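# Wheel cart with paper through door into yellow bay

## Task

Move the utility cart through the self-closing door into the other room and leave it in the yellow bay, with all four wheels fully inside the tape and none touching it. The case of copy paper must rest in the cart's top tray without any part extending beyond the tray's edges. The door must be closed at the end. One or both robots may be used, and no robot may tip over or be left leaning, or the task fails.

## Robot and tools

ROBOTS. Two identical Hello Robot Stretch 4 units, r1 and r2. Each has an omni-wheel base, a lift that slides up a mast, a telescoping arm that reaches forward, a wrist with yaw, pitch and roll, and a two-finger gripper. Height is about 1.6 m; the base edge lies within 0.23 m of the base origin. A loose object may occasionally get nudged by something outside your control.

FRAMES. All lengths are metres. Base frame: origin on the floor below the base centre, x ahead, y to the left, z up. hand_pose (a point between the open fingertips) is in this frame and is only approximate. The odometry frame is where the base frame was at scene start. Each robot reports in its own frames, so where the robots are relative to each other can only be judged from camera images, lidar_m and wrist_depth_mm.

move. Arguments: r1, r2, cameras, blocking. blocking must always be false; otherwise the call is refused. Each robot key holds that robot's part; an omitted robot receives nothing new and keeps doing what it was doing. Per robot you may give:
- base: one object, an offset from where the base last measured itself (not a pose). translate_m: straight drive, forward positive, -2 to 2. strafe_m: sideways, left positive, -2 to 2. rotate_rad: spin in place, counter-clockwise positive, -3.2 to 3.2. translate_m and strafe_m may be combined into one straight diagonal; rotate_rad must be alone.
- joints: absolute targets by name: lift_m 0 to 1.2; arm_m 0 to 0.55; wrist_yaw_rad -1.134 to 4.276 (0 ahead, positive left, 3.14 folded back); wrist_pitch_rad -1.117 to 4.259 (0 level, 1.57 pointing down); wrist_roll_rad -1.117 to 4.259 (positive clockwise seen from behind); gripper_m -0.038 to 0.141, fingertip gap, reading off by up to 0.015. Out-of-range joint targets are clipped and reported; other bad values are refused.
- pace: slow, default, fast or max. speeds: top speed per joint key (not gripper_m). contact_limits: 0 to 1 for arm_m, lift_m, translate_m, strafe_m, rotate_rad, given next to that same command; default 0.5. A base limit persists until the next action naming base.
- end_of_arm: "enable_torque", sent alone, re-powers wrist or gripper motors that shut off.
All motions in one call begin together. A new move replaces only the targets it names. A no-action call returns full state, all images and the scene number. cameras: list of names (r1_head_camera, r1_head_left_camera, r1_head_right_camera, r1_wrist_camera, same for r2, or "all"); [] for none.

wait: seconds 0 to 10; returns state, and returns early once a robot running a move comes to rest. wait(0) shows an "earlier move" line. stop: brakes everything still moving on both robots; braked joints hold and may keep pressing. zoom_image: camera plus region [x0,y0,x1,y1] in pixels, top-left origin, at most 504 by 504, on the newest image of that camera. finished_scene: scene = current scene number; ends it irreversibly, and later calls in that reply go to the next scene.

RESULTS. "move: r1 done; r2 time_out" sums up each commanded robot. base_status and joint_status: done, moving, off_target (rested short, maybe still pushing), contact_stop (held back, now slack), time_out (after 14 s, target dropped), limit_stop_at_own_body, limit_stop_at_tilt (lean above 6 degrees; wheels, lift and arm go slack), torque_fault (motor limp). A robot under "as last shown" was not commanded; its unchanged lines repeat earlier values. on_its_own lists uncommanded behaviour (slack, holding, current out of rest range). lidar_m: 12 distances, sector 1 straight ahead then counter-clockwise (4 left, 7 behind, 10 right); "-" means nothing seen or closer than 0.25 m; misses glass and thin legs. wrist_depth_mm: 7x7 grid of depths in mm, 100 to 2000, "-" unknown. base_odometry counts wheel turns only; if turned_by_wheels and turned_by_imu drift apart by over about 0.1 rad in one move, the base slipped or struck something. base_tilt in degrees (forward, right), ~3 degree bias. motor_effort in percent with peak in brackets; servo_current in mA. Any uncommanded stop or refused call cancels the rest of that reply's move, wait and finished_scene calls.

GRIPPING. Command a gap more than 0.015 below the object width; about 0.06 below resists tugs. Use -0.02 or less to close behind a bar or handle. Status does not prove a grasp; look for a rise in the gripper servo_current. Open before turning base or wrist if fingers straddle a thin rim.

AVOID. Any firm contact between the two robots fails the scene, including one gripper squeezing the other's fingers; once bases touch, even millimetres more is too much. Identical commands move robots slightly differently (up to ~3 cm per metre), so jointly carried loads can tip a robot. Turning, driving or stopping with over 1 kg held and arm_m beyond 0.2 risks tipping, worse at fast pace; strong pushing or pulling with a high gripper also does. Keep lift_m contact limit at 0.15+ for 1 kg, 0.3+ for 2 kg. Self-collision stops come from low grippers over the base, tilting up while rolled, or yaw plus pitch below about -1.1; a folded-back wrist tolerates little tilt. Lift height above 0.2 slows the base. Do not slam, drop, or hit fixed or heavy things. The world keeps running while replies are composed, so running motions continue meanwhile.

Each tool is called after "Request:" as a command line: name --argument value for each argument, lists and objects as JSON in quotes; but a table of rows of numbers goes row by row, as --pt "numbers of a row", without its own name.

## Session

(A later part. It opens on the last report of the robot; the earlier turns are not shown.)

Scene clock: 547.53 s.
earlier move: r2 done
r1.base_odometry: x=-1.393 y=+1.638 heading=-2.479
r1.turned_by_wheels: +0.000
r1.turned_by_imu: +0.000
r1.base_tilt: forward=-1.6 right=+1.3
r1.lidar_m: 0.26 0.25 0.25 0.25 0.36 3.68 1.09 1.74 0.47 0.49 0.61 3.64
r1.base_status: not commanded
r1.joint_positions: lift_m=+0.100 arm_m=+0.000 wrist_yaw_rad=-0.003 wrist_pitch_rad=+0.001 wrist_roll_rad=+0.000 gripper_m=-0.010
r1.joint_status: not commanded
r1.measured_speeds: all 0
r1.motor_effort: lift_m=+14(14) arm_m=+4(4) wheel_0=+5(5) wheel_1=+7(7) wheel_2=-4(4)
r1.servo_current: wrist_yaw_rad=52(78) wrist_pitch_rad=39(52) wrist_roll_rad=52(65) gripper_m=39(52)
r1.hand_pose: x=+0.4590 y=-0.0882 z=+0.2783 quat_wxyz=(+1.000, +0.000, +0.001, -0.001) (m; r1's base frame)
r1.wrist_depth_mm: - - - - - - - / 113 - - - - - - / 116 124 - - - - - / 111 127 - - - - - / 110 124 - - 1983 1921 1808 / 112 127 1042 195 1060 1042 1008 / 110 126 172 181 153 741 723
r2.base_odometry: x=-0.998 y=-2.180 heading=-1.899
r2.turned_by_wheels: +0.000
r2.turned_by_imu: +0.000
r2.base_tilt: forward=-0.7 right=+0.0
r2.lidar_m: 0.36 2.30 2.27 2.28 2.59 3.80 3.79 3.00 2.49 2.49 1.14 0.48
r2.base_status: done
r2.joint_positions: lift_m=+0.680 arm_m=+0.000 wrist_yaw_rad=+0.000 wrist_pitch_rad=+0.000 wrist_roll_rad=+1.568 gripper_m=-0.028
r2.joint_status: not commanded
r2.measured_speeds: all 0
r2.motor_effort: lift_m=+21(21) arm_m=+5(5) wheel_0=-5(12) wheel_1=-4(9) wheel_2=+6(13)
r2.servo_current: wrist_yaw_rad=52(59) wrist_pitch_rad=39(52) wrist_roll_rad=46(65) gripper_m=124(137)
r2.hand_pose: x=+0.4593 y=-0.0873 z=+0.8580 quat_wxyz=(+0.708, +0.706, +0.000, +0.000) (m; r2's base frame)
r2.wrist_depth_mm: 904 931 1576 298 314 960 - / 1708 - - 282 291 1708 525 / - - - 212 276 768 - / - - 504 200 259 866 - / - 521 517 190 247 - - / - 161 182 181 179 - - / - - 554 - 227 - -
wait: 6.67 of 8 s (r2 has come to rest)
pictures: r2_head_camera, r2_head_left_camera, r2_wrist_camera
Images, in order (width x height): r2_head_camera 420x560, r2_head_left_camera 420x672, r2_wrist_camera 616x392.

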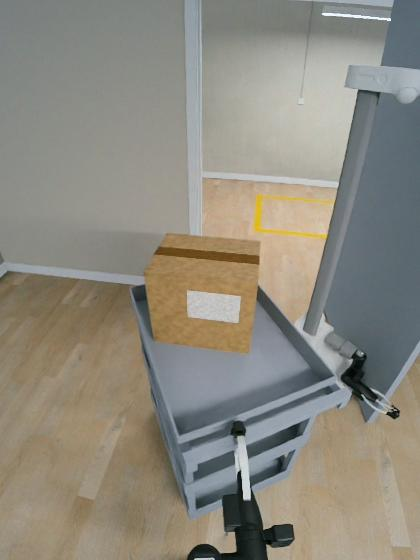

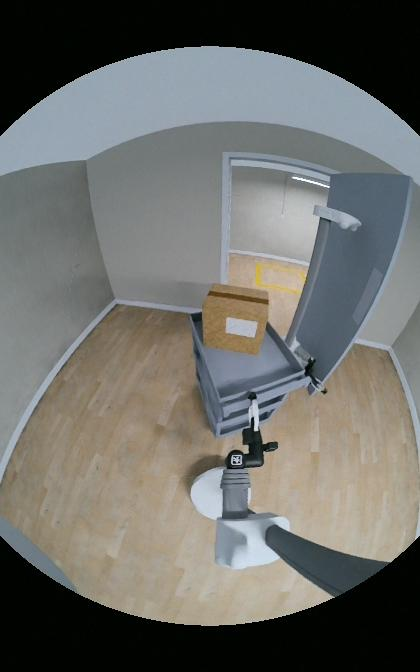

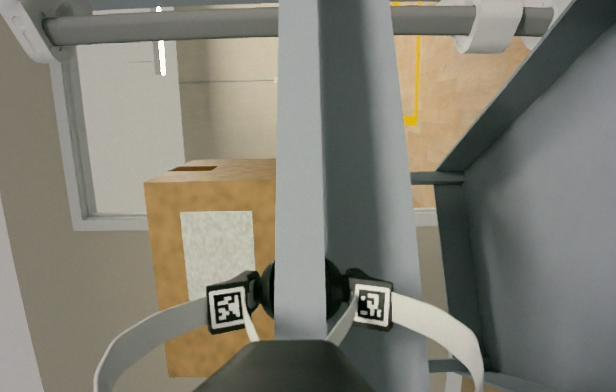

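Request:
move --blocking false --r2 '{"base":{"strafe_m":0.16},"pace":"slow"}'

Request:
wait --seconds 3 --cameras '[]'

Request:
move --blocking false --r2 '{"base":{"rotate_rad":-0.17},"pace":"slow"}'

Request:
wait --seconds 2 --cameras '[]'

Request:
move --blocking false --r2 '{"base":{"strafe_m":0.1},"pace":"slow"}'

Request:
wait --seconds 3 --cameras '["r2_head_camera","r2_wrist_camera","r2_head_left_camera"]'

Scene clock: 560.63 s.
move: r2 moving
r1: as last shown
r1.lidar_m: 0.25 0.25 0.25 0.25 0.38 3.67 1.10 1.71 0.46 0.47 0.59 3.66
r1.servo_current: wrist_yaw_rad=46(59) wrist_pitch_rad=39(46) wrist_roll_rad=39(52) gripper_m=39(46)
r1.wrist_depth_mm: - - - - - - - / 113 - - - - - - / 116 124 - - - - - / 110 127 - - - - - / 110 124 - - 1983 1863 1808 / 112 127 1008 195 1060 1042 1008 / 109 126 171 180 153 750 723
r2.base_odometry: x=-0.984 y=-2.184 heading=-1.899
r2.turned_by_wheels: +0.000
r2.turned_by_imu: +0.000
r2.base_tilt: forward=-0.7 right=+0.1
r2.lidar_m: 0.36 2.26 2.26 2.25 2.56 3.80 3.80 2.99 2.49 2.49 1.15 0.47
r2.base_status: strafe_m moving
r2.joint_positions: lift_m=+0.680 arm_m=+0.000 wrist_yaw_rad=-0.002 wrist_pitch_rad=+0.000 wrist_roll_rad=+1.568 gripper_m=-0.028
r2.joint_status: not commanded
r2.measured_speeds: translate_m=-0.001 strafe_m=+0.056 rotate_rad=+0.004 lift_m=+0.000 arm_m=+0.000 wrist_yaw_rad=-0.001 wrist_pitch_rad=+0.000 wrist_roll_rad=+0.000
r2.motor_effort: lift_m=+21(21) arm_m=+4(5) wheel_0=-10(14) wheel_1=+8(8) wheel_2=+0(4)
r2.servo_current: wrist_yaw_rad=52(52) wrist_pitch_rad=39(46) wrist_roll_rad=59(59) gripper_m=117(124)
r2.hand_pose: x=+0.4591 y=-0.0880 z=+0.8580 quat_wxyz=(+0.708, +0.706, -0.001, -0.001) (m; r2's base frame)
r2.wrist_depth_mm: 917 946 1618 294 307 960 - / 1708 - - 278 287 1708 535 / - - - 208 272 778 - / - - 504 198 256 866 - / - 517 517 187 244 - - / - 160 186 178 179 - - / - - 554 - 224 - -
pictures: none

Scene clock: 562.87 s.
earlier move: r2 done
r1.base_odometry: x=-1.393 y=+1.638 heading=-2.479
r1.turned_by_wheels: +0.000
r1.turned_by_imu: +0.000
r1.base_tilt: forward=-1.6 right=+1.3
r1.lidar_m: 0.26 0.25 0.25 0.25 0.39 3.69 1.12 1.73 0.48 0.51 0.75 3.63
r1.base_status: not commanded
r1.joint_positions: lift_m=+0.100 arm_m=+0.000 wrist_yaw_rad=-0.003 wrist_pitch_rad=+0.001 wrist_roll_rad=+0.000 gripper_m=-0.010
r1.joint_status: not commanded
r1.measured_speeds: all 0
r1.motor_effort: lift_m=+14(14) arm_m=+4(4) wheel_0=+5(5) wheel_1=+7(7) wheel_2=-4(4)
r1.servo_current: wrist_yaw_rad=46(65) wrist_pitch_rad=39(52) wrist_roll_rad=39(59) gripper_m=46(52)
r1.hand_pose: x=+0.4590 y=-0.0882 z=+0.2783 quat_wxyz=(+1.000, +0.000, +0.001, -0.001) (m; r1's base frame)
r1.wrist_depth_mm: - - - - - - - / 113 - - - - - - / 116 124 - - - - - / 110 127 - - - - - / 110 124 - - 1983 1863 1863 / 112 126 1008 195 1060 1060 991 / 109 126 170 180 152 750 723
r2.base_odometry: x=-0.847 y=-2.231 heading=-1.899
r2.turned_by_wheels: +0.000
r2.turned_by_imu: +0.000
r2.base_tilt: forward=-0.7 right=+0.0
r2.lidar_m: 0.38 2.33 2.12 2.11 2.40 3.78 3.75 3.19 2.64 2.64 1.27 0.44
r2.base_status: done
r2.joint_positions: lift_m=+0.680 arm_m=+0.000 wrist_yaw_rad=-0.006 wrist_pitch_rad=+0.000 wrist_roll_rad=+1.568 gripper_m=-0.029
r2.joint_status: not commanded
r2.measured_speeds: all 0
r2.motor_effort: lift_m=+20(21) arm_m=+5(5) wheel_0=-5(14) wheel_1=+3(9) wheel_2=-4(5)
r2.servo_current: wrist_yaw_rad=46(65) wrist_pitch_rad=33(46) wrist_roll_rad=39(59) gripper_m=91(124)
r2.hand_pose: x=+0.4587 y=-0.0893 z=+0.8580 quat_wxyz=(+0.708, +0.706, -0.002, -0.002) (m; r2's base frame)
r2.wrist_depth_mm: 1708 - - 184 246 1808 - / 1708 - - 181 242 820 - / - - 477 179 238 854 - / - 517 512 177 236 831 - / - - 554 174 233 - - / - - 187 172 180 - - / - - - - 228 - 1118
wait: 2.23 of 3 s (r2 has come to rest)
pictures: none
No camera images: "cameras" was empty.

Scene clock: 563.37 s.
move: r2 moving
r1: as last shown
r1.lidar_m: 0.25 0.25 0.26 0.25 0.38 3.68 1.11 1.75 0.49 0.50 0.71 3.70
r1.motor_effort: lift_m=+14(14) arm_m=+4(4) wheel_0=+5(5) wheel_1=+6(7) wheel_2=-4(4)
r1.servo_current: wrist_yaw_rad=33(59) wrist_pitch_rad=52(52) wrist_roll_rad=59(65) gripper_m=46(52)
r1.wrist_depth_mm: - - - - - - - / 113 - - - - - - / 116 124 - - - - - / 111 127 - - - - - / 110 124 - - 1983 1863 1708 / 112 126 1008 194 1060 1060 1008 / 110 126 171 180 152 759 732
r2.base_odometry: x=-0.847 y=-2.231 heading=-2.015
r2.turned_by_wheels: -0.116
r2.turned_by_imu: -0.113
r2.base_tilt: forward=-0.6 right=+0.0
r2.lidar_m: 0.40 2.21 2.14 2.11 2.29 3.32 3.83 3.44 2.71 2.62 1.25 0.45
r2.base_status: rotate_rad moving
r2.joint_positions: lift_m=+0.680 arm_m=+0.000 wrist_yaw_rad=+0.006 wrist_pitch_rad=+0.000 wrist_roll_rad=+1.568 gripper_m=-0.029
r2.joint_status: not commanded
r2.measured_speeds: translate_m=-0.001 strafe_m=-0.001 rotate_rad=-0.342 lift_m=+0.000 arm_m=+0.000 wrist_yaw_rad=+0.000 wrist_pitch_rad=+0.000 wrist_roll_rad=+0.000
r2.motor_effort: lift_m=+20(21) arm_m=+4(5) wheel_0=+8(13) wheel_1=+5(9) wheel_2=+11(13)
r2.servo_current: wrist_yaw_rad=52(65) wrist_pitch_rad=39(46) wrist_roll_rad=59(59) gripper_m=91(98)
r2.hand_pose: x=+0.4597 y=-0.0857 z=+0.8580 quat_wxyz=(+0.708, +0.706, +0.002, +0.002) (m; r2's base frame)
r2.wrist_depth_mm: 976 - - 265 271 1098 - / - - - 257 262 1708 - / - - 530 191 251 842 - / - 1921 500 185 244 854 - / - 530 530 180 236 - - / - - 186 174 179 - - / - - - - 224 - 488
pictures: none

Scene clock: 563.97 s.
earlier move: r2 done
r1.base_odometry: x=-1.393 y=+1.638 heading=-2.479
r1.turned_by_wheels: +0.000
r1.turned_by_imu: +0.000
r1.base_tilt: forward=-1.6 right=+1.3
r1.lidar_m: 0.25 0.25 0.25 0.25 0.39 3.67 1.12 1.70 0.49 0.50 0.68 3.61
r1.base_status: not commanded
r1.joint_positions: lift_m=+0.100 arm_m=+0.000 wrist_yaw_rad=-0.003 wrist_pitch_rad=+0.001 wrist_roll_rad=+0.000 gripper_m=-0.010
r1.joint_status: not commanded
r1.measured_speeds: all 0
r1.motor_effort: lift_m=+14(14) arm_m=+4(4) wheel_0=+4(5) wheel_1=+7(7) wheel_2=-4(4)
r1.servo_current: wrist_yaw_rad=59(72) wrist_pitch_rad=39(52) wrist_roll_rad=52(65) gripper_m=39(52)
r1.hand_pose: x=+0.4590 y=-0.0882 z=+0.2783 quat_wxyz=(+1.000, +0.000, +0.001, -0.001) (m; r1's base frame)
r1.wrist_depth_mm: - - - - - - - / 113 - - - - - - / 116 124 - - - - - / 111 127 - - - - - / 110 124 - - - 1808 1808 / 113 127 1008 194 1060 1042 1025 / 109 126 171 180 152 750 723
r2.base_odometry: x=-0.847 y=-2.231 heading=-2.067
r2.turned_by_wheels: -0.052
r2.turned_by_imu: -0.051
r2.base_tilt: forward=-0.7 right=+0.1
r2.lidar_m: 0.37 2.16 2.19 2.11 2.23 3.11 3.85 3.63 2.69 2.64 1.28 0.46
r2.base_status: done
r2.joint_positions: lift_m=+0.680 arm_m=+0.000 wrist_yaw_rad=+0.004 wrist_pitch_rad=+0.000 wrist_roll_rad=+1.568 gripper_m=-0.029
r2.joint_status: not commanded
r2.measured_speeds: all 0
r2.motor_effort: lift_m=+20(21) arm_m=+4(5) wheel_0=+6(13) wheel_1=+5(9) wheel_2=+9(13)
r2.servo_current: wrist_yaw_rad=46(65) wrist_pitch_rad=39(46) wrist_roll_rad=46(59) gripper_m=85(98)
r2.hand_pose: x=+0.4596 y=-0.0862 z=+0.8580 quat_wxyz=(+0.708, +0.706, +0.002, +0.002) (m; r2's base frame)
r2.wrist_depth_mm: - 991 1025 226 298 976 - / - - - 272 281 1708 - / 1808 - - 258 266 809 - / - 1921 500 192 251 866 - / - 525 521 183 239 842 - / - - 187 173 179 - - / - - - - 220 - -
wait: 0.60 of 2 s (r2 has come to rest)
pictures: none
No camera images: "cameras" was empty.

Scene clock: 564.47 s.
move: r2 moving
r1: as last shown
r1.lidar_m: 0.25 0.25 0.25 0.25 0.39 3.69 1.13 1.74 0.49 0.50 0.69 3.66
r1.motor_effort: lift_m=+14(14) arm_m=+4(4) wheel_0=+5(5) wheel_1=+7(7) wheel_2=-4(4)
r1.servo_current: wrist_yaw_rad=59(59) wrist_pitch_rad=39(46) wrist_roll_rad=52(72) gripper_m=39(46)
r1.wrist_depth_mm: - - - - - - - / 113 - - - - - - / 116 124 - - - - - / 111 127 - - - - - / 110 124 - - 1983 1921 1756 / 112 126 1008 195 1060 1025 1008 / 109 126 171 180 152 750 732
r2.base_odometry: x=-0.834 y=-2.238 heading=-2.067
r2.turned_by_wheels: +0.000
r2.turned_by_imu: +0.000
r2.base_tilt: forward=-0.7 right=+0.1
r2.lidar_m: 0.37 2.16 2.17 2.09 2.22 3.09 3.85 3.65 2.72 2.65 1.31 0.45
r2.base_status: strafe_m moving
r2.joint_positions: lift_m=+0.680 arm_m=+0.000 wrist_yaw_rad=+0.002 wrist_pitch_rad=+0.000 wrist_roll_rad=+1.568 gripper_m=-0.029
r2.joint_status: not commanded
r2.measured_speeds: translate_m=+0.000 strafe_m=+0.057 rotate_rad=-0.003 lift_m=+0.000 arm_m=+0.000 wrist_yaw_rad=-0.023 wrist_pitch_rad=+0.000 wrist_roll_rad=+0.000
r2.motor_effort: lift_m=+21(21) arm_m=+4(5) wheel_0=-8(8) wheel_1=+7(9) wheel_2=+0(8)
r2.servo_current: wrist_yaw_rad=39(52) wrist_pitch_rad=33(46) wrist_roll_rad=46(59) gripper_m=85(91)
r2.hand_pose: x=+0.4594 y=-0.0869 z=+0.8580 quat_wxyz=(+0.708, +0.706, +0.001, +0.001) (m; r2's base frame)
r2.wrist_depth_mm: - 1008 1008 230 300 1042 - / - - - 273 283 1756 - / 1808 - - 259 268 778 - / - - 500 193 252 878 - / - 1756 521 183 239 831 - / - - 186 173 179 - - / - - - - 218 - -
pictures: none

Scene clock: 566.10 s.
earlier move: r2 done
r1.base_odometry: x=-1.393 y=+1.638 heading=-2.479
r1.turned_by_wheels: +0.000
r1.turned_by_imu: +0.000
r1.base_tilt: forward=-1.6 right=+1.3
r1.lidar_m: 0.25 0.25 0.26 0.25 0.39 3.67 1.12 1.73 0.49 0.52 0.77 3.68
r1.base_status: not commanded
r1.joint_positions: lift_m=+0.100 arm_m=+0.000 wrist_yaw_rad=-0.003 wrist_pitch_rad=+0.001 wrist_roll_rad=+0.000 gripper_m=-0.010
r1.joint_status: not commanded
r1.measured_speeds: all 0
r1.motor_effort: lift_m=+14(15) arm_m=+4(4) wheel_0=+4(6) wheel_1=+6(7) wheel_2=-4(4)
r1.servo_current: wrist_yaw_rad=52(65) wrist_pitch_rad=39(52) wrist_roll_rad=46(72) gripper_m=46(52)
r1.hand_pose: x=+0.4590 y=-0.0882 z=+0.2783 quat_wxyz=(+1.000, +0.000, +0.001, -0.001) (m; r1's base frame)
r1.wrist_depth_mm: - - - - - - - / 113 - - - - - - / 116 124 - - - - - / 110 127 - - - - - / 110 124 - - 1983 1863 1808 / 112 127 1025 194 1060 1042 991 / 109 126 171 180 152 750 723
r2.base_odometry: x=-0.759 y=-2.279 heading=-2.067
r2.turned_by_wheels: +0.000
r2.turned_by_imu: +0.000
r2.base_tilt: forward=-0.7 right=+0.1
r2.lidar_m: 0.35 2.18 2.06 2.00 2.15 2.97 3.83 3.77 2.81 2.74 1.35 0.46
r2.base_status: done
r2.joint_positions: lift_m=+0.680 arm_m=+0.000 wrist_yaw_rad=-0.005 wrist_pitch_rad=+0.000 wrist_roll_rad=+1.568 gripper_m=-0.029
r2.joint_status: not commanded
r2.measured_speeds: all 0
r2.motor_effort: lift_m=+20(21) arm_m=+4(5) wheel_0=-4(13) wheel_1=+4(9) wheel_2=+0(8)
r2.servo_current: wrist_yaw_rad=46(59) wrist_pitch_rad=39(46) wrist_roll_rad=59(59) gripper_m=91(98)
r2.hand_pose: x=+0.4588 y=-0.0888 z=+0.8580 quat_wxyz=(+0.708, +0.706, -0.002, -0.002) (m; r2's base frame)
r2.wrist_depth_mm: - 1042 1042 204 271 1042 - / 1808 - - 256 260 1708 - / 1808 - 512 191 251 842 - / - - 504 185 242 866 - / - 544 535 179 236 - - / - - 186 173 171 - - / - - - - 222 - 473
wait: 1.63 of 3 s (r2 has come to rest)
pictures: r2_head_camera, r2_head_left_camera, r2_wrist_camera
Images, in order (width x height): r2_head_camera 420x560, r2_head_left_camera 420x672, r2_wrist_camera 616x392.

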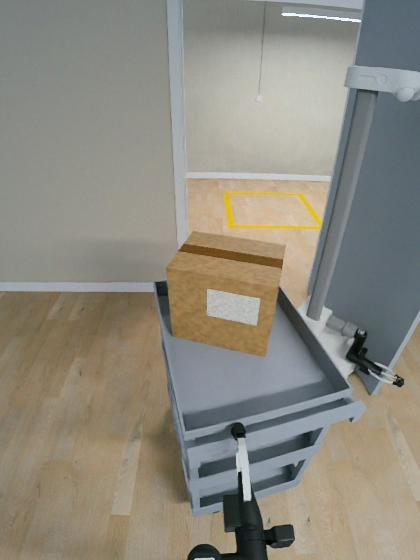

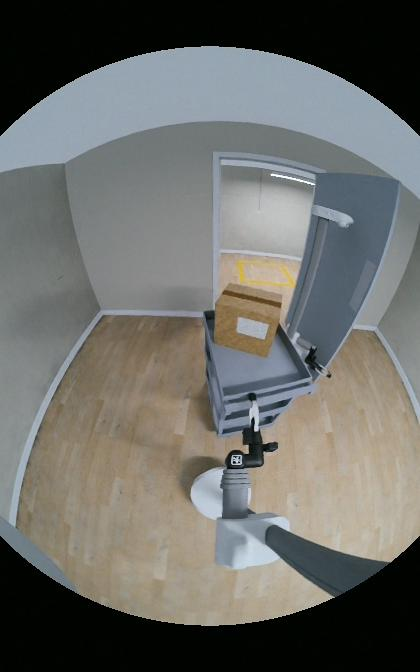

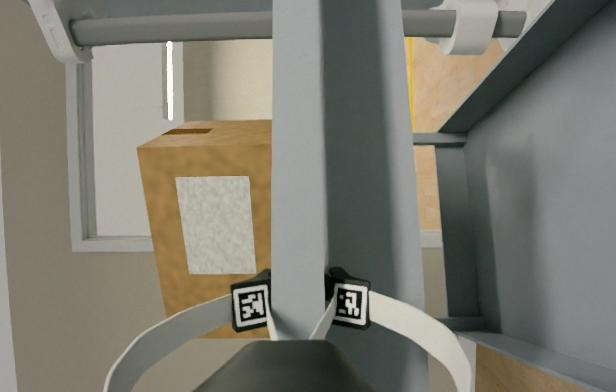

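Request:
move --blocking false --r2 '{"base":{"strafe_m":0.15},"pace":"slow"}'

Request:
wait --seconds 4 --cameras '["r2_head_camera","r2_wrist_camera","r2_head_left_camera"]'

Scene clock: 574.43 s.
move: r2 moving
r1: as last shown
r1.lidar_m: 0.25 0.25 0.25 0.25 0.39 3.69 1.13 1.72 0.48 0.52 0.80 3.66
r1.motor_effort: lift_m=+14(14) arm_m=+4(4) wheel_0=+5(5) wheel_1=+7(7) wheel_2=-4(4)
r1.servo_current: wrist_yaw_rad=59(59) wrist_pitch_rad=33(52) wrist_roll_rad=46(59) gripper_m=46(46)
r1.wrist_depth_mm: - - - - - - - / 113 - - - - - - / 116 124 - - - - - / 111 127 - - - - - / 110 124 - - 1921 1921 1756 / 112 126 1025 195 1060 1025 991 / 109 126 171 181 152 741 715
r2.base_odometry: x=-0.746 y=-2.286 heading=-2.067
r2.turned_by_wheels: +0.000
r2.turned_by_imu: +0.000
r2.base_tilt: forward=-0.7 right=+0.1
r2.lidar_m: 0.40 2.17 2.05 1.98 2.10 2.91 3.84 3.80 2.82 2.76 1.35 0.44
r2.base_status: strafe_m moving
r2.joint_positions: lift_m=+0.680 arm_m=+0.000 wrist_yaw_rad=-0.005 wrist_pitch_rad=+0.000 wrist_roll_rad=+1.568 gripper_m=-0.029
r2.joint_status: not commanded
r2.measured_speeds: translate_m=-0.001 strafe_m=+0.056 rotate_rad=+0.003 lift_m=+0.000 arm_m=+0.000 wrist_yaw_rad=+0.000 wrist_pitch_rad=+0.000 wrist_roll_rad=+0.000
r2.motor_effort: lift_m=+21(21) arm_m=+4(5) wheel_0=-7(13) wheel_1=+9(9) wheel_2=-1(1)
r2.servo_current: wrist_yaw_rad=59(59) wrist_pitch_rad=46(46) wrist_roll_rad=46(59) gripper_m=85(91)
r2.hand_pose: x=+0.4588 y=-0.0888 z=+0.8580 quat_wxyz=(+0.708, +0.706, -0.002, -0.002) (m; r2's base frame)
r2.wrist_depth_mm: - 1008 1060 262 267 1025 - / 1808 - - 255 258 1708 - / 1808 - 488 189 250 831 - / - - 504 184 241 854 - / - 549 535 179 236 - - / - - 186 173 171 - - / - - - - 224 - 512
pictures: none

Scene clock: 576.57 s.
earlier move: r2 done
r1.base_odometry: x=-1.393 y=+1.638 heading=-2.479
r1.turned_by_wheels: +0.000
r1.turned_by_imu: +0.000
r1.base_tilt: forward=-1.6 right=+1.3
r1.lidar_m: 0.25 0.25 0.25 0.25 0.39 3.68 1.11 1.74 0.50 0.54 5.04 3.64
r1.base_status: not commanded
r1.joint_positions: lift_m=+0.100 arm_m=+0.000 wrist_yaw_rad=-0.003 wrist_pitch_rad=+0.001 wrist_roll_rad=+0.000 gripper_m=-0.010
r1.joint_status: not commanded
r1.measured_speeds: all 0
r1.motor_effort: lift_m=+14(14) arm_m=+4(4) wheel_0=+5(6) wheel_1=+6(7) wheel_2=-4(4)
r1.servo_current: wrist_yaw_rad=52(59) wrist_pitch_rad=39(52) wrist_roll_rad=46(65) gripper_m=39(52)
r1.hand_pose: x=+0.4590 y=-0.0882 z=+0.2783 quat_wxyz=(+1.000, +0.000, +0.001, -0.001) (m; r1's base frame)
r1.wrist_depth_mm: - - - - - - - / 113 - - - - - - / 116 124 - - - - - / 111 127 - - - - - / 110 124 - - 1983 1921 1863 / 112 126 1008 194 1042 1042 1008 / 110 126 171 180 153 750 732
r2.base_odometry: x=-0.627 y=-2.350 heading=-2.067
r2.turned_by_wheels: +0.000
r2.turned_by_imu: +0.000
r2.base_tilt: forward=-0.7 right=+0.1
r2.lidar_m: 0.39 2.16 1.92 1.83 1.95 2.72 3.85 3.93 2.97 2.89 0.59 0.42
r2.base_status: done
r2.joint_positions: lift_m=+0.680 arm_m=+0.000 wrist_yaw_rad=-0.005 wrist_pitch_rad=+0.000 wrist_roll_rad=+1.568 gripper_m=-0.029
r2.joint_status: not commanded
r2.measured_speeds: all 0
r2.motor_effort: lift_m=+20(21) arm_m=+4(5) wheel_0=-4(13) wheel_1=+4(9) wheel_2=+0(2)
r2.servo_current: wrist_yaw_rad=46(59) wrist_pitch_rad=46(46) wrist_roll_rad=46(65) gripper_m=85(98)
r2.hand_pose: x=+0.4588 y=-0.0888 z=+0.8580 quat_wxyz=(+0.708, +0.706, -0.002, -0.002) (m; r2's base frame)
r2.wrist_depth_mm: - - - 167 226 707 - / 1756 - 459 168 227 788 - / 1808 500 480 169 229 768 - / - - 525 170 230 - - / - - 574 172 232 - - / - - 182 173 172 1661 492 / - - - - 234 - 1182
wait: 2.13 of 4 s (r2 has come to rest)
pictures: r2_head_camera, r2_head_left_camera, r2_wrist_camera
Images, in order (width x height): r2_head_camera 420x560, r2_head_left_camera 420x672, r2_wrist_camera 616x392.

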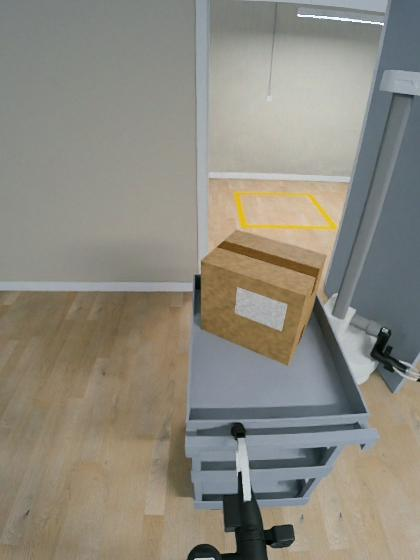

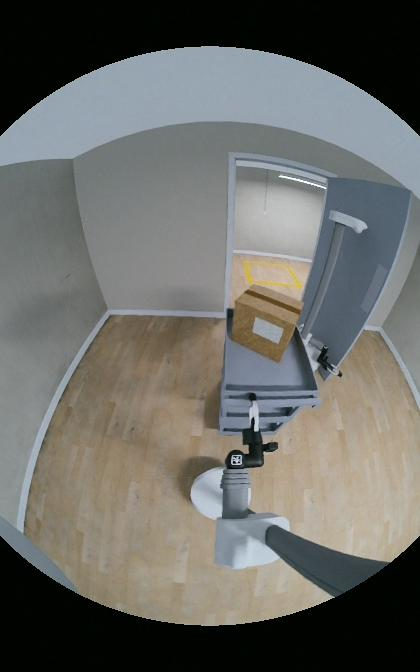

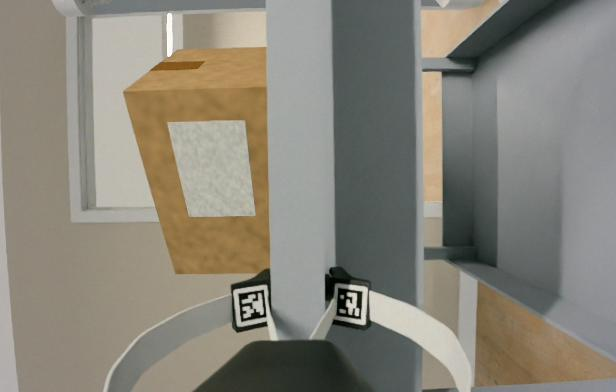

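Request:
move --blocking false --r2 '{"base":{"translate_m":0.45,"strafe_m":-0.08},"pace":"slow"}'

Request:
wait --seconds 6 --cameras '["r2_head_camera","r2_wrist_camera","r2_head_left_camera"]'

Scene clock: 583.73 s.
move: r2 moving
r1: as last shown
r1.lidar_m: 0.25 0.25 0.25 0.25 0.35 3.68 1.10 1.75 0.49 0.54 1.54 3.64
r1.motor_effort: lift_m=+14(14) arm_m=+4(4) wheel_0=+5(6) wheel_1=+7(7) wheel_2=-4(4)
r1.servo_current: wrist_yaw_rad=39(52) wrist_pitch_rad=33(46) wrist_roll_rad=59(72) gripper_m=46(46)
r1.wrist_depth_mm: - - - - - - - / 113 - - - - - - / 116 124 - - - - - / 110 127 - - - - - / 110 124 - - 1983 1921 1808 / 112 127 1008 193 1060 1060 1008 / 109 126 171 180 152 750 723
r2.base_odometry: x=-0.635 y=-2.360 heading=-2.067
r2.turned_by_wheels: +0.000
r2.turned_by_imu: +0.001
r2.base_tilt: forward=-0.7 right=+0.1
r2.lidar_m: 0.39 2.17 1.94 1.85 1.96 2.73 3.86 3.95 2.97 2.86 0.55 0.42
r2.base_status: translate_m moving; strafe_m moving
r2.joint_positions: lift_m=+0.680 arm_m=+0.000 wrist_yaw_rad=-0.005 wrist_pitch_rad=+0.000 wrist_roll_rad=+1.568 gripper_m=-0.029
r2.joint_status: not commanded
r2.measured_speeds: translate_m=+0.049 strafe_m=-0.008 rotate_rad=+0.003 lift_m=+0.000 arm_m=+0.000 wrist_yaw_rad=+0.000 wrist_pitch_rad=+0.000 wrist_roll_rad=+0.000
r2.motor_effort: lift_m=+20(21) arm_m=+4(5) wheel_0=+9(9) wheel_1=+6(7) wheel_2=-13(14)
r2.servo_current: wrist_yaw_rad=39(59) wrist_pitch_rad=39(46) wrist_roll_rad=46(52) gripper_m=85(91)
r2.hand_pose: x=+0.4588 y=-0.0888 z=+0.8580 quat_wxyz=(+0.708, +0.706, -0.002, -0.002) (m; r2's base frame)
r2.wrist_depth_mm: - - - 165 223 759 - / 1808 - 459 167 225 788 - / 1808 - 480 168 228 - - / - - 530 169 229 - - / - - 591 171 231 - - / - - 183 172 180 1661 535 / - - - - 235 - 1205
pictures: none

Scene clock: 589.07 s.
earlier move: r2 done
r1.base_odometry: x=-1.393 y=+1.638 heading=-2.479
r1.turned_by_wheels: +0.000
r1.turned_by_imu: +0.000
r1.base_tilt: forward=-1.6 right=+1.3
r1.lidar_m: 0.25 0.25 0.25 0.25 0.37 3.67 1.13 0.47 0.45 0.50 5.05 3.65
r1.base_status: not commanded
r1.joint_positions: lift_m=+0.100 arm_m=+0.000 wrist_yaw_rad=-0.003 wrist_pitch_rad=+0.001 wrist_roll_rad=+0.000 gripper_m=-0.010
r1.joint_status: not commanded
r1.measured_speeds: all 0
r1.motor_effort: lift_m=+14(14) arm_m=+4(4) wheel_0=+4(6) wheel_1=+7(7) wheel_2=-4(4)
r1.servo_current: wrist_yaw_rad=52(91) wrist_pitch_rad=46(52) wrist_roll_rad=52(78) gripper_m=39(52)
r1.hand_pose: x=+0.4590 y=-0.0882 z=+0.2783 quat_wxyz=(+1.000, +0.000, +0.001, -0.001) (m; r1's base frame)
r1.wrist_depth_mm: - - - - - - - / 113 - - - - - - / 116 124 - - - - - / 111 127 - - - - - / 110 124 - - - 1921 1808 / 112 127 1025 194 1042 1025 991 / 109 126 171 181 153 741 715
r2.base_odometry: x=-0.912 y=-2.707 heading=-2.067
r2.turned_by_wheels: +0.000
r2.turned_by_imu: +0.003
r2.base_tilt: forward=-0.7 right=+0.1
r2.lidar_m: 0.37 1.71 1.99 1.91 2.05 2.88 - 3.85 2.91 2.81 0.96 0.46
r2.base_status: done
r2.joint_positions: lift_m=+0.680 arm_m=+0.000 wrist_yaw_rad=+0.002 wrist_pitch_rad=+0.000 wrist_roll_rad=+1.568 gripper_m=-0.029
r2.joint_status: not commanded
r2.measured_speeds: all 0
r2.motor_effort: lift_m=+21(21) arm_m=+4(5) wheel_0=+7(14) wheel_1=+6(8) wheel_2=-4(14)
r2.servo_current: wrist_yaw_rad=59(65) wrist_pitch_rad=39(46) wrist_roll_rad=39(65) gripper_m=85(98)
r2.hand_pose: x=+0.4594 y=-0.0870 z=+0.8580 quat_wxyz=(+0.708, +0.706, +0.001, +0.001) (m; r2's base frame)
r2.wrist_depth_mm: - - - 253 256 1708 - / - - - 247 251 809 - / - - 488 185 245 854 - / - - 504 181 240 831 - / - - 544 177 235 - - / - - 186 173 179 - - / - - - - 225 - 521
wait: 5.33 of 6 s (r2 has come to rest)
pictures: r2_head_camera, r2_head_left_camera, r2_wrist_camera
Images, in order (width x height): r2_head_camera 420x560, r2_head_left_camera 420x672, r2_wrist_camera 616x392.

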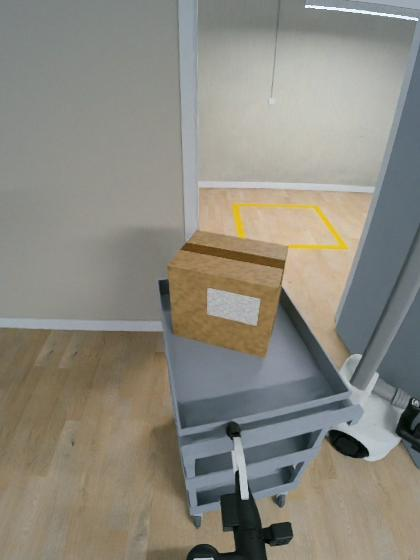

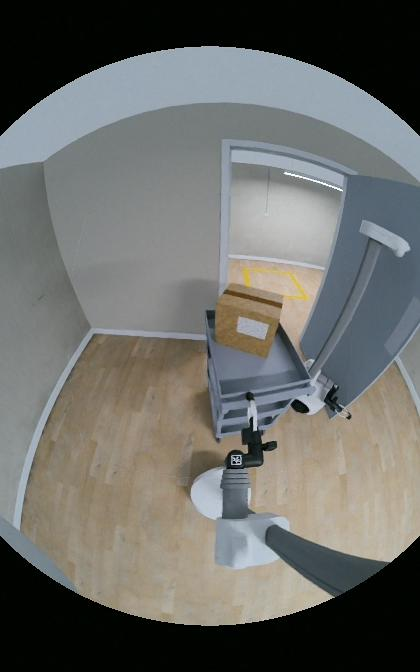

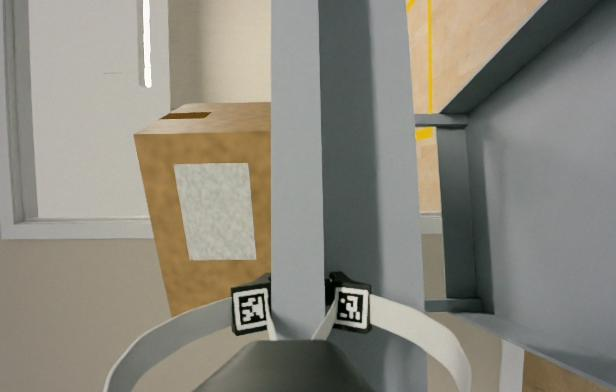

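Request:
move --blocking false --r2 '{"base":{"strafe_m":0.2},"pace":"slow"}'

Request:
wait --seconds 4 --cameras '["r2_head_camera","r2_wrist_camera"]'

Scene clock: 597.80 s.
move: r2 moving
r1: as last shown
r1.lidar_m: 0.25 0.25 0.29 0.25 0.39 3.69 1.14 0.47 0.45 0.51 5.05 3.65
r1.motor_effort: lift_m=+14(14) arm_m=+4(4) wheel_0=+5(5) wheel_1=+6(7) wheel_2=-4(4)
r1.servo_current: wrist_yaw_rad=59(65) wrist_pitch_rad=39(46) wrist_roll_rad=52(65) gripper_m=46(52)
r1.wrist_depth_mm: - - - - - - - / 113 - - - - - - / 116 124 - - - - - / 111 127 - - - - - / 110 124 - - 1983 1921 1863 / 113 127 1025 195 1060 1042 1008 / 109 126 171 181 153 750 723
r2.base_odometry: x=-0.899 y=-2.714 heading=-2.067
r2.turned_by_wheels: +0.000
r2.turned_by_imu: +0.000
r2.base_tilt: forward=-0.7 right=+0.1
r2.lidar_m: 0.37 1.72 1.97 1.90 2.04 2.85 - 3.86 2.93 2.84 0.98 0.44
r2.base_status: strafe_m moving
r2.joint_positions: lift_m=+0.680 arm_m=+0.000 wrist_yaw_rad=+0.001 wrist_pitch_rad=+0.000 wrist_roll_rad=+1.568 gripper_m=-0.029
r2.joint_status: not commanded
r2.measured_speeds: translate_m=+0.000 strafe_m=+0.054 rotate_rad=-0.001 lift_m=+0.000 arm_m=+0.000 wrist_yaw_rad=-0.021 wrist_pitch_rad=+0.000 wrist_roll_rad=+0.000
r2.motor_effort: lift_m=+21(21) arm_m=+4(5) wheel_0=-9(11) wheel_1=+7(9) wheel_2=+1(3)
r2.servo_current: wrist_yaw_rad=52(59) wrist_pitch_rad=39(46) wrist_roll_rad=46(65) gripper_m=91(91)
r2.hand_pose: x=+0.4593 y=-0.0872 z=+0.8580 quat_wxyz=(+0.708, +0.706, +0.000, +0.000) (m; r2's base frame)
r2.wrist_depth_mm: - - - 196 260 1708 - / - - - 190 252 778 - / - - 492 186 247 854 - / - - 508 181 240 842 - / - - 539 178 235 - - / - - 186 174 179 - - / - - - - 225 - 525
pictures: none

Scene clock: 600.43 s.
earlier move: r2 done
r1.base_odometry: x=-1.393 y=+1.638 heading=-2.479
r1.turned_by_wheels: +0.000
r1.turned_by_imu: +0.000
r1.base_tilt: forward=-1.6 right=+1.3
r1.lidar_m: 0.25 0.25 0.25 0.25 0.38 3.69 1.12 0.51 0.55 0.71 5.04 3.64
r1.base_status: not commanded
r1.joint_positions: lift_m=+0.100 arm_m=+0.000 wrist_yaw_rad=-0.003 wrist_pitch_rad=+0.001 wrist_roll_rad=+0.000 gripper_m=-0.010
r1.joint_status: not commanded
r1.measured_speeds: all 0
r1.motor_effort: lift_m=+14(14) arm_m=+4(4) wheel_0=+4(6) wheel_1=+7(7) wheel_2=-4(4)
r1.servo_current: wrist_yaw_rad=46(72) wrist_pitch_rad=39(52) wrist_roll_rad=46(65) gripper_m=46(52)
r1.hand_pose: x=+0.4590 y=-0.0882 z=+0.2783 quat_wxyz=(+1.000, +0.000, +0.001, -0.001) (m; r1's base frame)
r1.wrist_depth_mm: - - - - - - - / 113 - - - - - - / 116 124 - - - - - / 111 127 - - - - - / 110 124 - - - 1921 1808 / 112 126 1008 195 1060 1042 1008 / 109 126 171 180 153 741 715
r2.base_odometry: x=-0.736 y=-2.803 heading=-2.067
r2.turned_by_wheels: +0.000
r2.turned_by_imu: +0.000
r2.base_tilt: forward=-0.7 right=+0.1
r2.lidar_m: 0.42 1.71 1.79 1.73 1.83 2.57 - 4.13 3.12 3.01 0.48 0.42
r2.base_status: done
r2.joint_positions: lift_m=+0.680 arm_m=+0.000 wrist_yaw_rad=-0.003 wrist_pitch_rad=+0.000 wrist_roll_rad=+1.568 gripper_m=-0.029
r2.joint_status: not commanded
r2.measured_speeds: all 0
r2.motor_effort: lift_m=+20(21) arm_m=+4(5) wheel_0=-7(14) wheel_1=+3(9) wheel_2=+0(3)
r2.servo_current: wrist_yaw_rad=46(59) wrist_pitch_rad=33(46) wrist_roll_rad=46(65) gripper_m=85(98)
r2.hand_pose: x=+0.4590 y=-0.0884 z=+0.8580 quat_wxyz=(+0.708, +0.706, -0.001, -0.001) (m; r2's base frame)
r2.wrist_depth_mm: - - 521 154 210 - - / - 442 439 158 215 788 - / - - 488 161 220 - - / - 574 549 164 225 - - / - - 597 169 229 - - / - - 182 173 171 1397 1078 / - - - - 241 - 1160
wait: 2.63 of 4 s (r2 has come to rest)
pictures: r2_head_camera, r2_wrist_camera
Images, in order (width x height): r2_head_camera 420x560, r2_wrist_camera 616x392.

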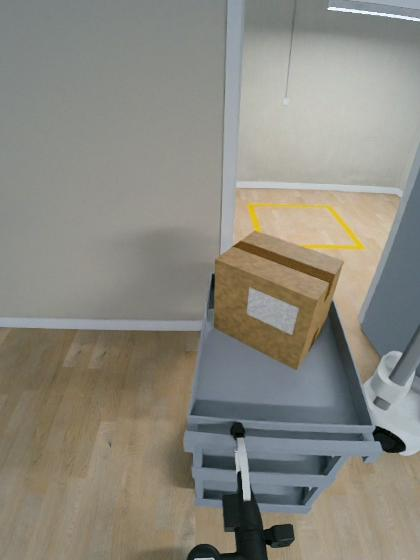

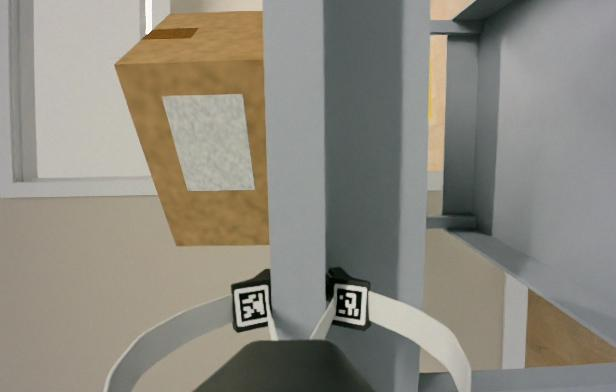

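Request:
move --blocking false --r2 '{"base":{"strafe_m":0.15},"pace":"slow"}'

Request:
wait --seconds 3 --cameras '[]'

Request:
move --blocking false --r2 '{"base":{"translate_m":0.35,"strafe_m":-0.1},"pace":"slow"}'

Request:
wait --seconds 5 --cameras '["r2_head_camera","r2_wrist_camera","r2_head_left_camera"]'

Scene clock: 612.43 s.
move: r2 moving
r1: as last shown
r1.base_tilt: forward=-1.6 right=+1.2
r1.lidar_m: 0.25 0.25 0.25 0.25 0.40 3.67 1.13 0.51 0.54 0.70 5.03 3.67
r1.motor_effort: lift_m=+14(14) arm_m=+4(4) wheel_0=+5(5) wheel_1=+7(7) wheel_2=-4(4)
r1.servo_current: wrist_yaw_rad=52(59) wrist_pitch_rad=39(46) wrist_roll_rad=39(59) gripper_m=46(46)
r1.wrist_depth_mm: - - - - - - - / 113 - - - - - - / 116 124 - - - - - / 111 127 - - - - - / 110 124 - - 1983 1863 1808 / 112 126 1025 194 1042 1025 991 / 109 126 170 180 153 750 723
r2.base_odometry: x=-0.723 y=-2.810 heading=-2.067
r2.turned_by_wheels: +0.000
r2.turned_by_imu: +0.000
r2.base_tilt: forward=-0.7 right=+0.0
r2.lidar_m: 0.41 1.70 1.74 1.71 1.81 2.55 - 4.15 3.12 3.03 0.50 0.41
r2.base_status: strafe_m moving
r2.joint_positions: lift_m=+0.680 arm_m=+0.000 wrist_yaw_rad=-0.003 wrist_pitch_rad=+0.000 wrist_roll_rad=+1.568 gripper_m=-0.029
r2.joint_status: not commanded
r2.measured_speeds: translate_m=+0.000 strafe_m=+0.056 rotate_rad=-0.002 lift_m=+0.000 arm_m=+0.000 wrist_yaw_rad=+0.000 wrist_pitch_rad=+0.000 wrist_roll_rad=+0.000
r2.motor_effort: lift_m=+20(21) arm_m=+4(5) wheel_0=-13(13) wheel_1=+7(7) wheel_2=+0(1)
r2.servo_current: wrist_yaw_rad=59(65) wrist_pitch_rad=46(46) wrist_roll_rad=46(59) gripper_m=91(98)
r2.hand_pose: x=+0.4590 y=-0.0884 z=+0.8580 quat_wxyz=(+0.708, +0.706, -0.001, -0.001) (m; r2's base frame)
r2.wrist_depth_mm: - - 500 151 206 768 - / - 449 436 155 212 788 - / - - 496 160 217 - - / - 554 559 163 224 - - / - - 603 168 229 - - / - - 182 173 171 1397 1138 / - - - - 243 - 1138
pictures: none

Scene clock: 614.57 s.
earlier move: r2 done
r1.base_odometry: x=-1.393 y=+1.638 heading=-2.479
r1.turned_by_wheels: +0.000
r1.turned_by_imu: +0.000
r1.base_tilt: forward=-1.6 right=+1.3
r1.lidar_m: 0.25 0.25 0.26 0.25 0.37 3.69 1.12 0.51 0.55 0.87 5.05 3.67
r1.base_status: not commanded
r1.joint_positions: lift_m=+0.100 arm_m=+0.000 wrist_yaw_rad=-0.003 wrist_pitch_rad=+0.001 wrist_roll_rad=+0.000 gripper_m=-0.010
r1.joint_status: not commanded
r1.measured_speeds: all 0
r1.motor_effort: lift_m=+14(14) arm_m=+4(4) wheel_0=+5(5) wheel_1=+7(7) wheel_2=-4(4)
r1.servo_current: wrist_yaw_rad=46(65) wrist_pitch_rad=46(52) wrist_roll_rad=39(65) gripper_m=39(52)
r1.hand_pose: x=+0.4590 y=-0.0882 z=+0.2783 quat_wxyz=(+1.000, +0.000, +0.001, -0.001) (m; r1's base frame)
r1.wrist_depth_mm: - - - - - - - / 113 - - - - - - / 116 124 - - - - - / 111 127 - - - - - / 110 124 - - 1983 1863 1756 / 112 126 1008 194 1060 1042 1008 / 109 126 171 181 152 741 723
r2.base_odometry: x=-0.604 y=-2.874 heading=-2.067
r2.turned_by_wheels: +0.000
r2.turned_by_imu: +0.000
r2.base_tilt: forward=-0.6 right=+0.1
r2.lidar_m: 0.38 1.72 1.62 1.56 1.65 2.34 - 4.34 3.24 3.17 0.45 0.39
r2.base_status: done
r2.joint_positions: lift_m=+0.680 arm_m=+0.000 wrist_yaw_rad=-0.003 wrist_pitch_rad=+0.000 wrist_roll_rad=+1.568 gripper_m=-0.029
r2.joint_status: not commanded
r2.measured_speeds: all 0
r2.motor_effort: lift_m=+20(21) arm_m=+5(5) wheel_0=-6(13) wheel_1=+3(7) wheel_2=+0(2)
r2.servo_current: wrist_yaw_rad=59(65) wrist_pitch_rad=39(46) wrist_roll_rad=46(65) gripper_m=85(98)
r2.hand_pose: x=+0.4590 y=-0.0884 z=+0.8580 quat_wxyz=(+0.708, +0.706, -0.001, -0.001) (m; r2's base frame)
r2.wrist_depth_mm: - 399 394 125 178 - - / - 477 452 129 187 - - / - - 539 139 199 - - / - - - 148 212 - - / - - - 156 226 1397 500 / - - 182 170 171 1397 1229 / - - - - 259 278 278
wait: 2.13 of 3 s (r2 has come to rest)
pictures: none
No camera images: "cameras" was empty.

Scene clock: 615.07 s.
move: r2 moving
r1: as last shown
r1.lidar_m: 0.25 0.25 0.25 0.25 0.40 3.69 1.13 0.52 0.57 0.91 5.04 3.65
r1.servo_current: wrist_yaw_rad=59(59) wrist_pitch_rad=46(46) wrist_roll_rad=46(46) gripper_m=46(46)
r1.wrist_depth_mm: - - - - - - - / 113 - - - - - - / 116 124 - - - - - / 111 127 - - - - - / 110 124 - - 1921 1863 1756 / 113 127 1025 194 1060 1025 991 / 109 126 171 180 153 750 723
r2.base_odometry: x=-0.613 y=-2.883 heading=-2.067
r2.turned_by_wheels: +0.000
r2.turned_by_imu: +0.000
r2.base_tilt: forward=-0.7 right=+0.1
r2.lidar_m: 0.42 1.71 1.64 1.57 1.68 2.38 - 4.33 3.24 3.16 0.43 0.39
r2.base_status: translate_m moving; strafe_m moving
r2.joint_positions: lift_m=+0.680 arm_m=+0.000 wrist_yaw_rad=-0.003 wrist_pitch_rad=+0.000 wrist_roll_rad=+1.568 gripper_m=-0.029
r2.joint_status: not commanded
r2.measured_speeds: translate_m=+0.048 strafe_m=-0.014 rotate_rad=-0.003 lift_m=+0.000 arm_m=+0.000 wrist_yaw_rad=+0.002 wrist_pitch_rad=+0.000 wrist_roll_rad=+0.000
r2.motor_effort: lift_m=+20(20) arm_m=+4(5) wheel_0=+11(11) wheel_1=+6(7) wheel_2=-11(13)
r2.servo_current: wrist_yaw_rad=39(59) wrist_pitch_rad=39(46) wrist_roll_rad=52(59) gripper_m=91(98)
r2.hand_pose: x=+0.4590 y=-0.0883 z=+0.8580 quat_wxyz=(+0.708, +0.706, -0.001, -0.001) (m; r2's base frame)
r2.wrist_depth_mm: - 399 389 121 176 - - / - 466 452 126 185 - - / - 1366 530 136 196 - - / - - - 145 209 - - / - - - 154 224 1366 496 / - - 183 169 179 1397 1205 / - - - - 259 279 279
pictures: none

Scene clock: 619.47 s.
earlier move: r2 done
r1.base_odometry: x=-1.393 y=+1.638 heading=-2.479
r1.turned_by_wheels: +0.000
r1.turned_by_imu: +0.000
r1.base_tilt: forward=-1.6 right=+1.3
r1.lidar_m: 0.25 0.25 0.25 0.25 0.37 3.70 0.56 0.55 0.61 1.06 5.04 3.65
r1.base_status: not commanded
r1.joint_positions: lift_m=+0.100 arm_m=+0.000 wrist_yaw_rad=-0.003 wrist_pitch_rad=+0.001 wrist_roll_rad=+0.000 gripper_m=-0.010
r1.joint_status: not commanded
r1.measured_speeds: all 0
r1.motor_effort: lift_m=+14(14) arm_m=+4(4) wheel_0=+4(5) wheel_1=+7(7) wheel_2=-4(4)
r1.servo_current: wrist_yaw_rad=26(72) wrist_pitch_rad=39(52) wrist_roll_rad=46(72) gripper_m=39(52)
r1.hand_pose: x=+0.4590 y=-0.0882 z=+0.2783 quat_wxyz=(+1.000, +0.000, +0.001, -0.001) (m; r1's base frame)
r1.wrist_depth_mm: - - - - - - - / 113 - - - - - - / 116 124 - - - - - / 110 127 - - - - - / 110 124 - - 1983 1863 1808 / 112 127 1008 195 1060 1060 1008 / 109 126 171 180 152 741 723
r2.base_odometry: x=-0.859 y=-3.134 heading=-2.067
r2.turned_by_wheels: +0.000
r2.turned_by_imu: +0.003
r2.base_tilt: forward=-0.6 right=+0.1
r2.lidar_m: 0.43 1.35 1.71 1.64 1.75 2.50 - 4.21 3.16 1.12 0.43 0.38
r2.base_status: done
r2.joint_positions: lift_m=+0.680 arm_m=+0.000 wrist_yaw_rad=+0.001 wrist_pitch_rad=+0.000 wrist_roll_rad=+1.568 gripper_m=-0.029
r2.joint_status: not commanded
r2.measured_speeds: all 0
r2.motor_effort: lift_m=+20(21) arm_m=+4(5) wheel_0=+5(12) wheel_1=+5(7) wheel_2=-4(13)
r2.servo_current: wrist_yaw_rad=46(65) wrist_pitch_rad=39(46) wrist_roll_rad=46(59) gripper_m=91(98)
r2.hand_pose: x=+0.4593 y=-0.0871 z=+0.8580 quat_wxyz=(+0.708, +0.706, +0.000, +0.000) (m; r2's base frame)
r2.wrist_depth_mm: - 397 392 124 179 - - / - 462 449 129 186 - - / - - 530 137 198 - - / - - 615 147 211 - - / - - - 155 224 - 473 / - - 182 169 179 - 1060 / - - - - 262 277 277
wait: 4.40 of 5 s (r2 has come to rest)
pictures: r2_head_camera, r2_head_left_camera, r2_wrist_camera
Images, in order (width x height): r2_head_camera 420x560, r2_head_left_camera 420x672, r2_wrist_camera 616x392.

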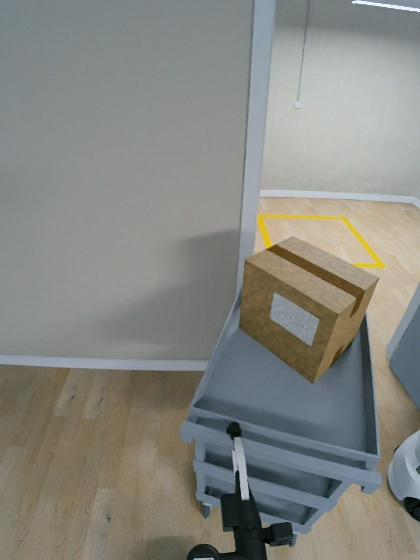

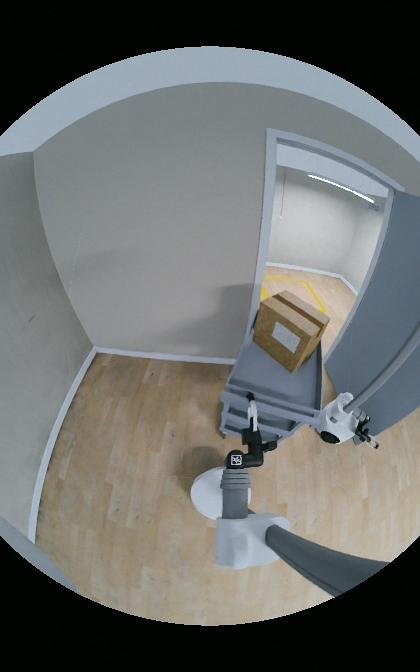

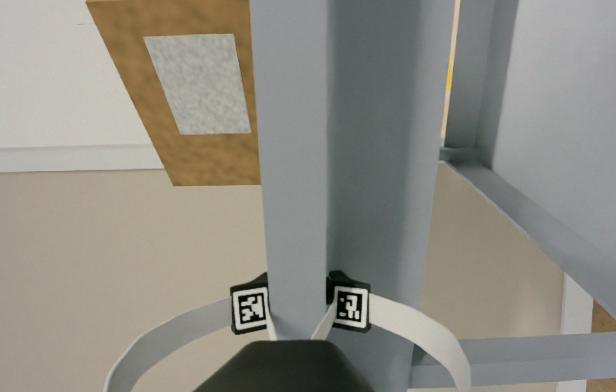

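Request:
move --blocking false --r2 '{"base":{"translate_m":0.3,"strafe_m":-0.06},"pace":"slow"}'

Request:
wait --seconds 5 --cameras '["r2_head_camera","r2_wrist_camera","r2_head_left_camera","r1_head_right_camera"]'

Scene clock: 629.00 s.
move: r2 moving
r1: as last shown
r1.lidar_m: 0.25 0.25 0.25 0.25 0.39 3.68 0.57 0.55 0.61 1.04 5.04 3.64
r1.motor_effort: lift_m=+14(14) arm_m=+4(4) wheel_0=+5(5) wheel_1=+6(7) wheel_2=-4(4)
r1.servo_current: wrist_yaw_rad=46(59) wrist_pitch_rad=39(46) wrist_roll_rad=59(59) gripper_m=39(52)
r1.wrist_depth_mm: - - - - - - - / 113 - - - - - - / 116 124 - - - - - / 110 127 - - - - - / 110 124 - - 1983 1921 1808 / 112 126 1025 195 1060 1042 1025 / 109 126 171 180 152 750 732
r2.base_odometry: x=-0.867 y=-3.144 heading=-2.066
r2.turned_by_wheels: +0.001
r2.turned_by_imu: +0.001
r2.base_tilt: forward=-0.7 right=+0.1
r2.lidar_m: 0.42 1.32 1.73 1.66 1.78 2.49 - 4.21 3.15 1.10 0.42 0.39
r2.base_status: translate_m moving; strafe_m moving
r2.joint_positions: lift_m=+0.680 arm_m=+0.000 wrist_yaw_rad=+0.001 wrist_pitch_rad=+0.000 wrist_roll_rad=+1.568 gripper_m=-0.029
r2.joint_status: not commanded
r2.measured_speeds: translate_m=+0.050 strafe_m=-0.009 rotate_rad=+0.000 lift_m=+0.000 arm_m=+0.000 wrist_yaw_rad=+0.000 wrist_pitch_rad=+0.000 wrist_roll_rad=+0.000
r2.motor_effort: lift_m=+20(21) arm_m=+4(5) wheel_0=+9(15) wheel_1=+6(8) wheel_2=-9(10)
r2.servo_current: wrist_yaw_rad=52(59) wrist_pitch_rad=46(46) wrist_roll_rad=46(59) gripper_m=85(98)
r2.hand_pose: x=+0.4593 y=-0.0871 z=+0.8580 quat_wxyz=(+0.708, +0.706, +0.000, +0.000) (m; r2's base frame)
r2.wrist_depth_mm: - 397 392 125 179 - - / - 462 445 129 187 - - / - - 525 137 198 - - / - - 603 147 210 - - / - - - 155 224 - 477 / - - 183 169 179 - 1042 / - - - - 259 278 277
pictures: none

Scene clock: 632.83 s.
earlier move: r2 done
r1.base_odometry: x=-1.393 y=+1.638 heading=-2.479
r1.turned_by_wheels: +0.000
r1.turned_by_imu: +0.000
r1.base_tilt: forward=-1.6 right=+1.3
r1.lidar_m: 0.25 0.25 0.25 0.25 0.39 3.68 0.64 0.62 0.77 3.32 5.05 3.67
r1.base_status: not commanded
r1.joint_positions: lift_m=+0.100 arm_m=+0.000 wrist_yaw_rad=-0.003 wrist_pitch_rad=+0.001 wrist_roll_rad=+0.000 gripper_m=-0.010
r1.joint_status: not commanded
r1.measured_speeds: all 0
r1.motor_effort: lift_m=+14(14) arm_m=+4(4) wheel_0=+5(5) wheel_1=+7(7) wheel_2=-4(4)
r1.servo_current: wrist_yaw_rad=46(72) wrist_pitch_rad=39(52) wrist_roll_rad=46(65) gripper_m=46(52)
r1.hand_pose: x=+0.4590 y=-0.0882 z=+0.2783 quat_wxyz=(+1.000, +0.000, +0.001, -0.001) (m; r1's base frame)
r1.wrist_depth_mm: - - - - - - - / 113 - - - - - - / 116 124 - - - - - / 111 127 - - - - - / 110 124 - - 1983 1863 1808 / 112 126 1008 195 1060 1025 1008 / 109 126 171 180 153 750 732
r2.base_odometry: x=-1.054 y=-3.369 heading=-2.066
r2.turned_by_wheels: +0.000
r2.turned_by_imu: +0.205
r2.base_tilt: forward=-0.7 right=+0.0
r2.lidar_m: 0.43 1.20 1.63 1.65 1.91 3.24 - 3.64 1.27 0.91 0.31 0.33
r2.base_status: done
r2.joint_positions: lift_m=+0.680 arm_m=+0.000 wrist_yaw_rad=+0.006 wrist_pitch_rad=+0.001 wrist_roll_rad=+1.568 gripper_m=-0.030
r2.joint_status: not commanded
r2.measured_speeds: all 0
r2.motor_effort: lift_m=+19(21) arm_m=+9(12) wheel_0=+15(24) wheel_1=+4(15) wheel_2=-8(23)
r2.servo_current: wrist_yaw_rad=59(78) wrist_pitch_rad=39(46) wrist_roll_rad=46(59) gripper_m=52(98)
r2.hand_pose: x=+0.4595 y=-0.0856 z=+0.8579 quat_wxyz=(+0.708, +0.706, +0.002, +0.002) (m; r2's base frame)
r2.wrist_depth_mm: - 469 - - 124 - - / - - - - 136 136 462 / - - - - 154 - - / - - - - 177 - - / - - - 105 209 241 246 / - - 180 137 179 - - / - - - - - - -
wait: 3.83 of 5 s (r2 has come to rest)
pictures: r1_head_right_camera, r2_head_camera, r2_head_left_camera, r2_wrist_camera
Images, in order (width x height): r1_head_right_camera 420x672, r2_head_camera 420x560, r2_head_left_camera 420x672, r2_wrist_camera 616x392.

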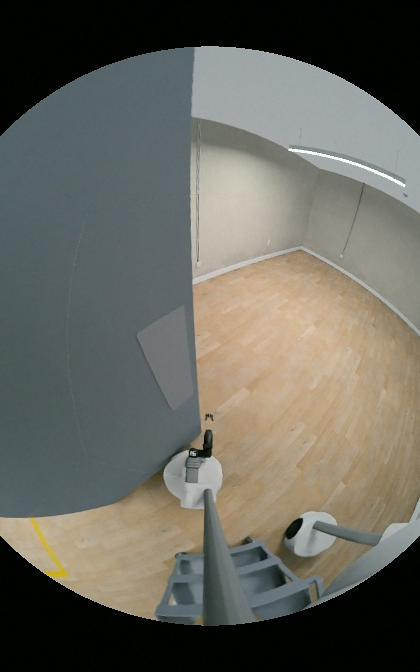

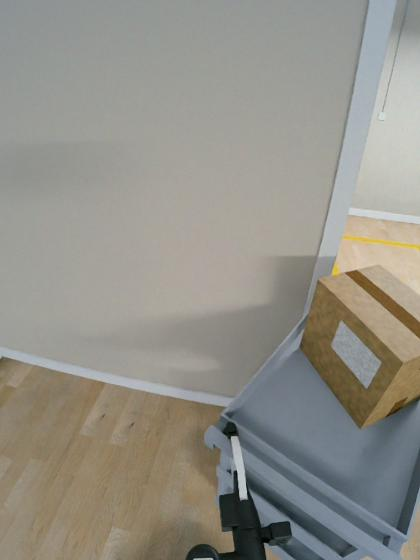

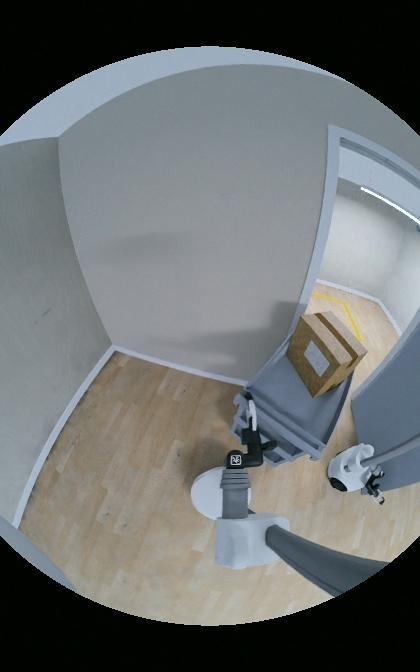

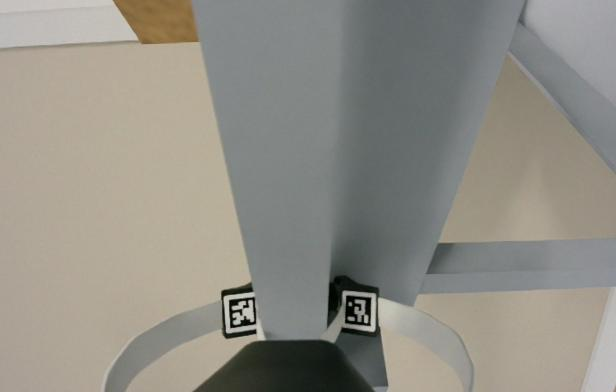

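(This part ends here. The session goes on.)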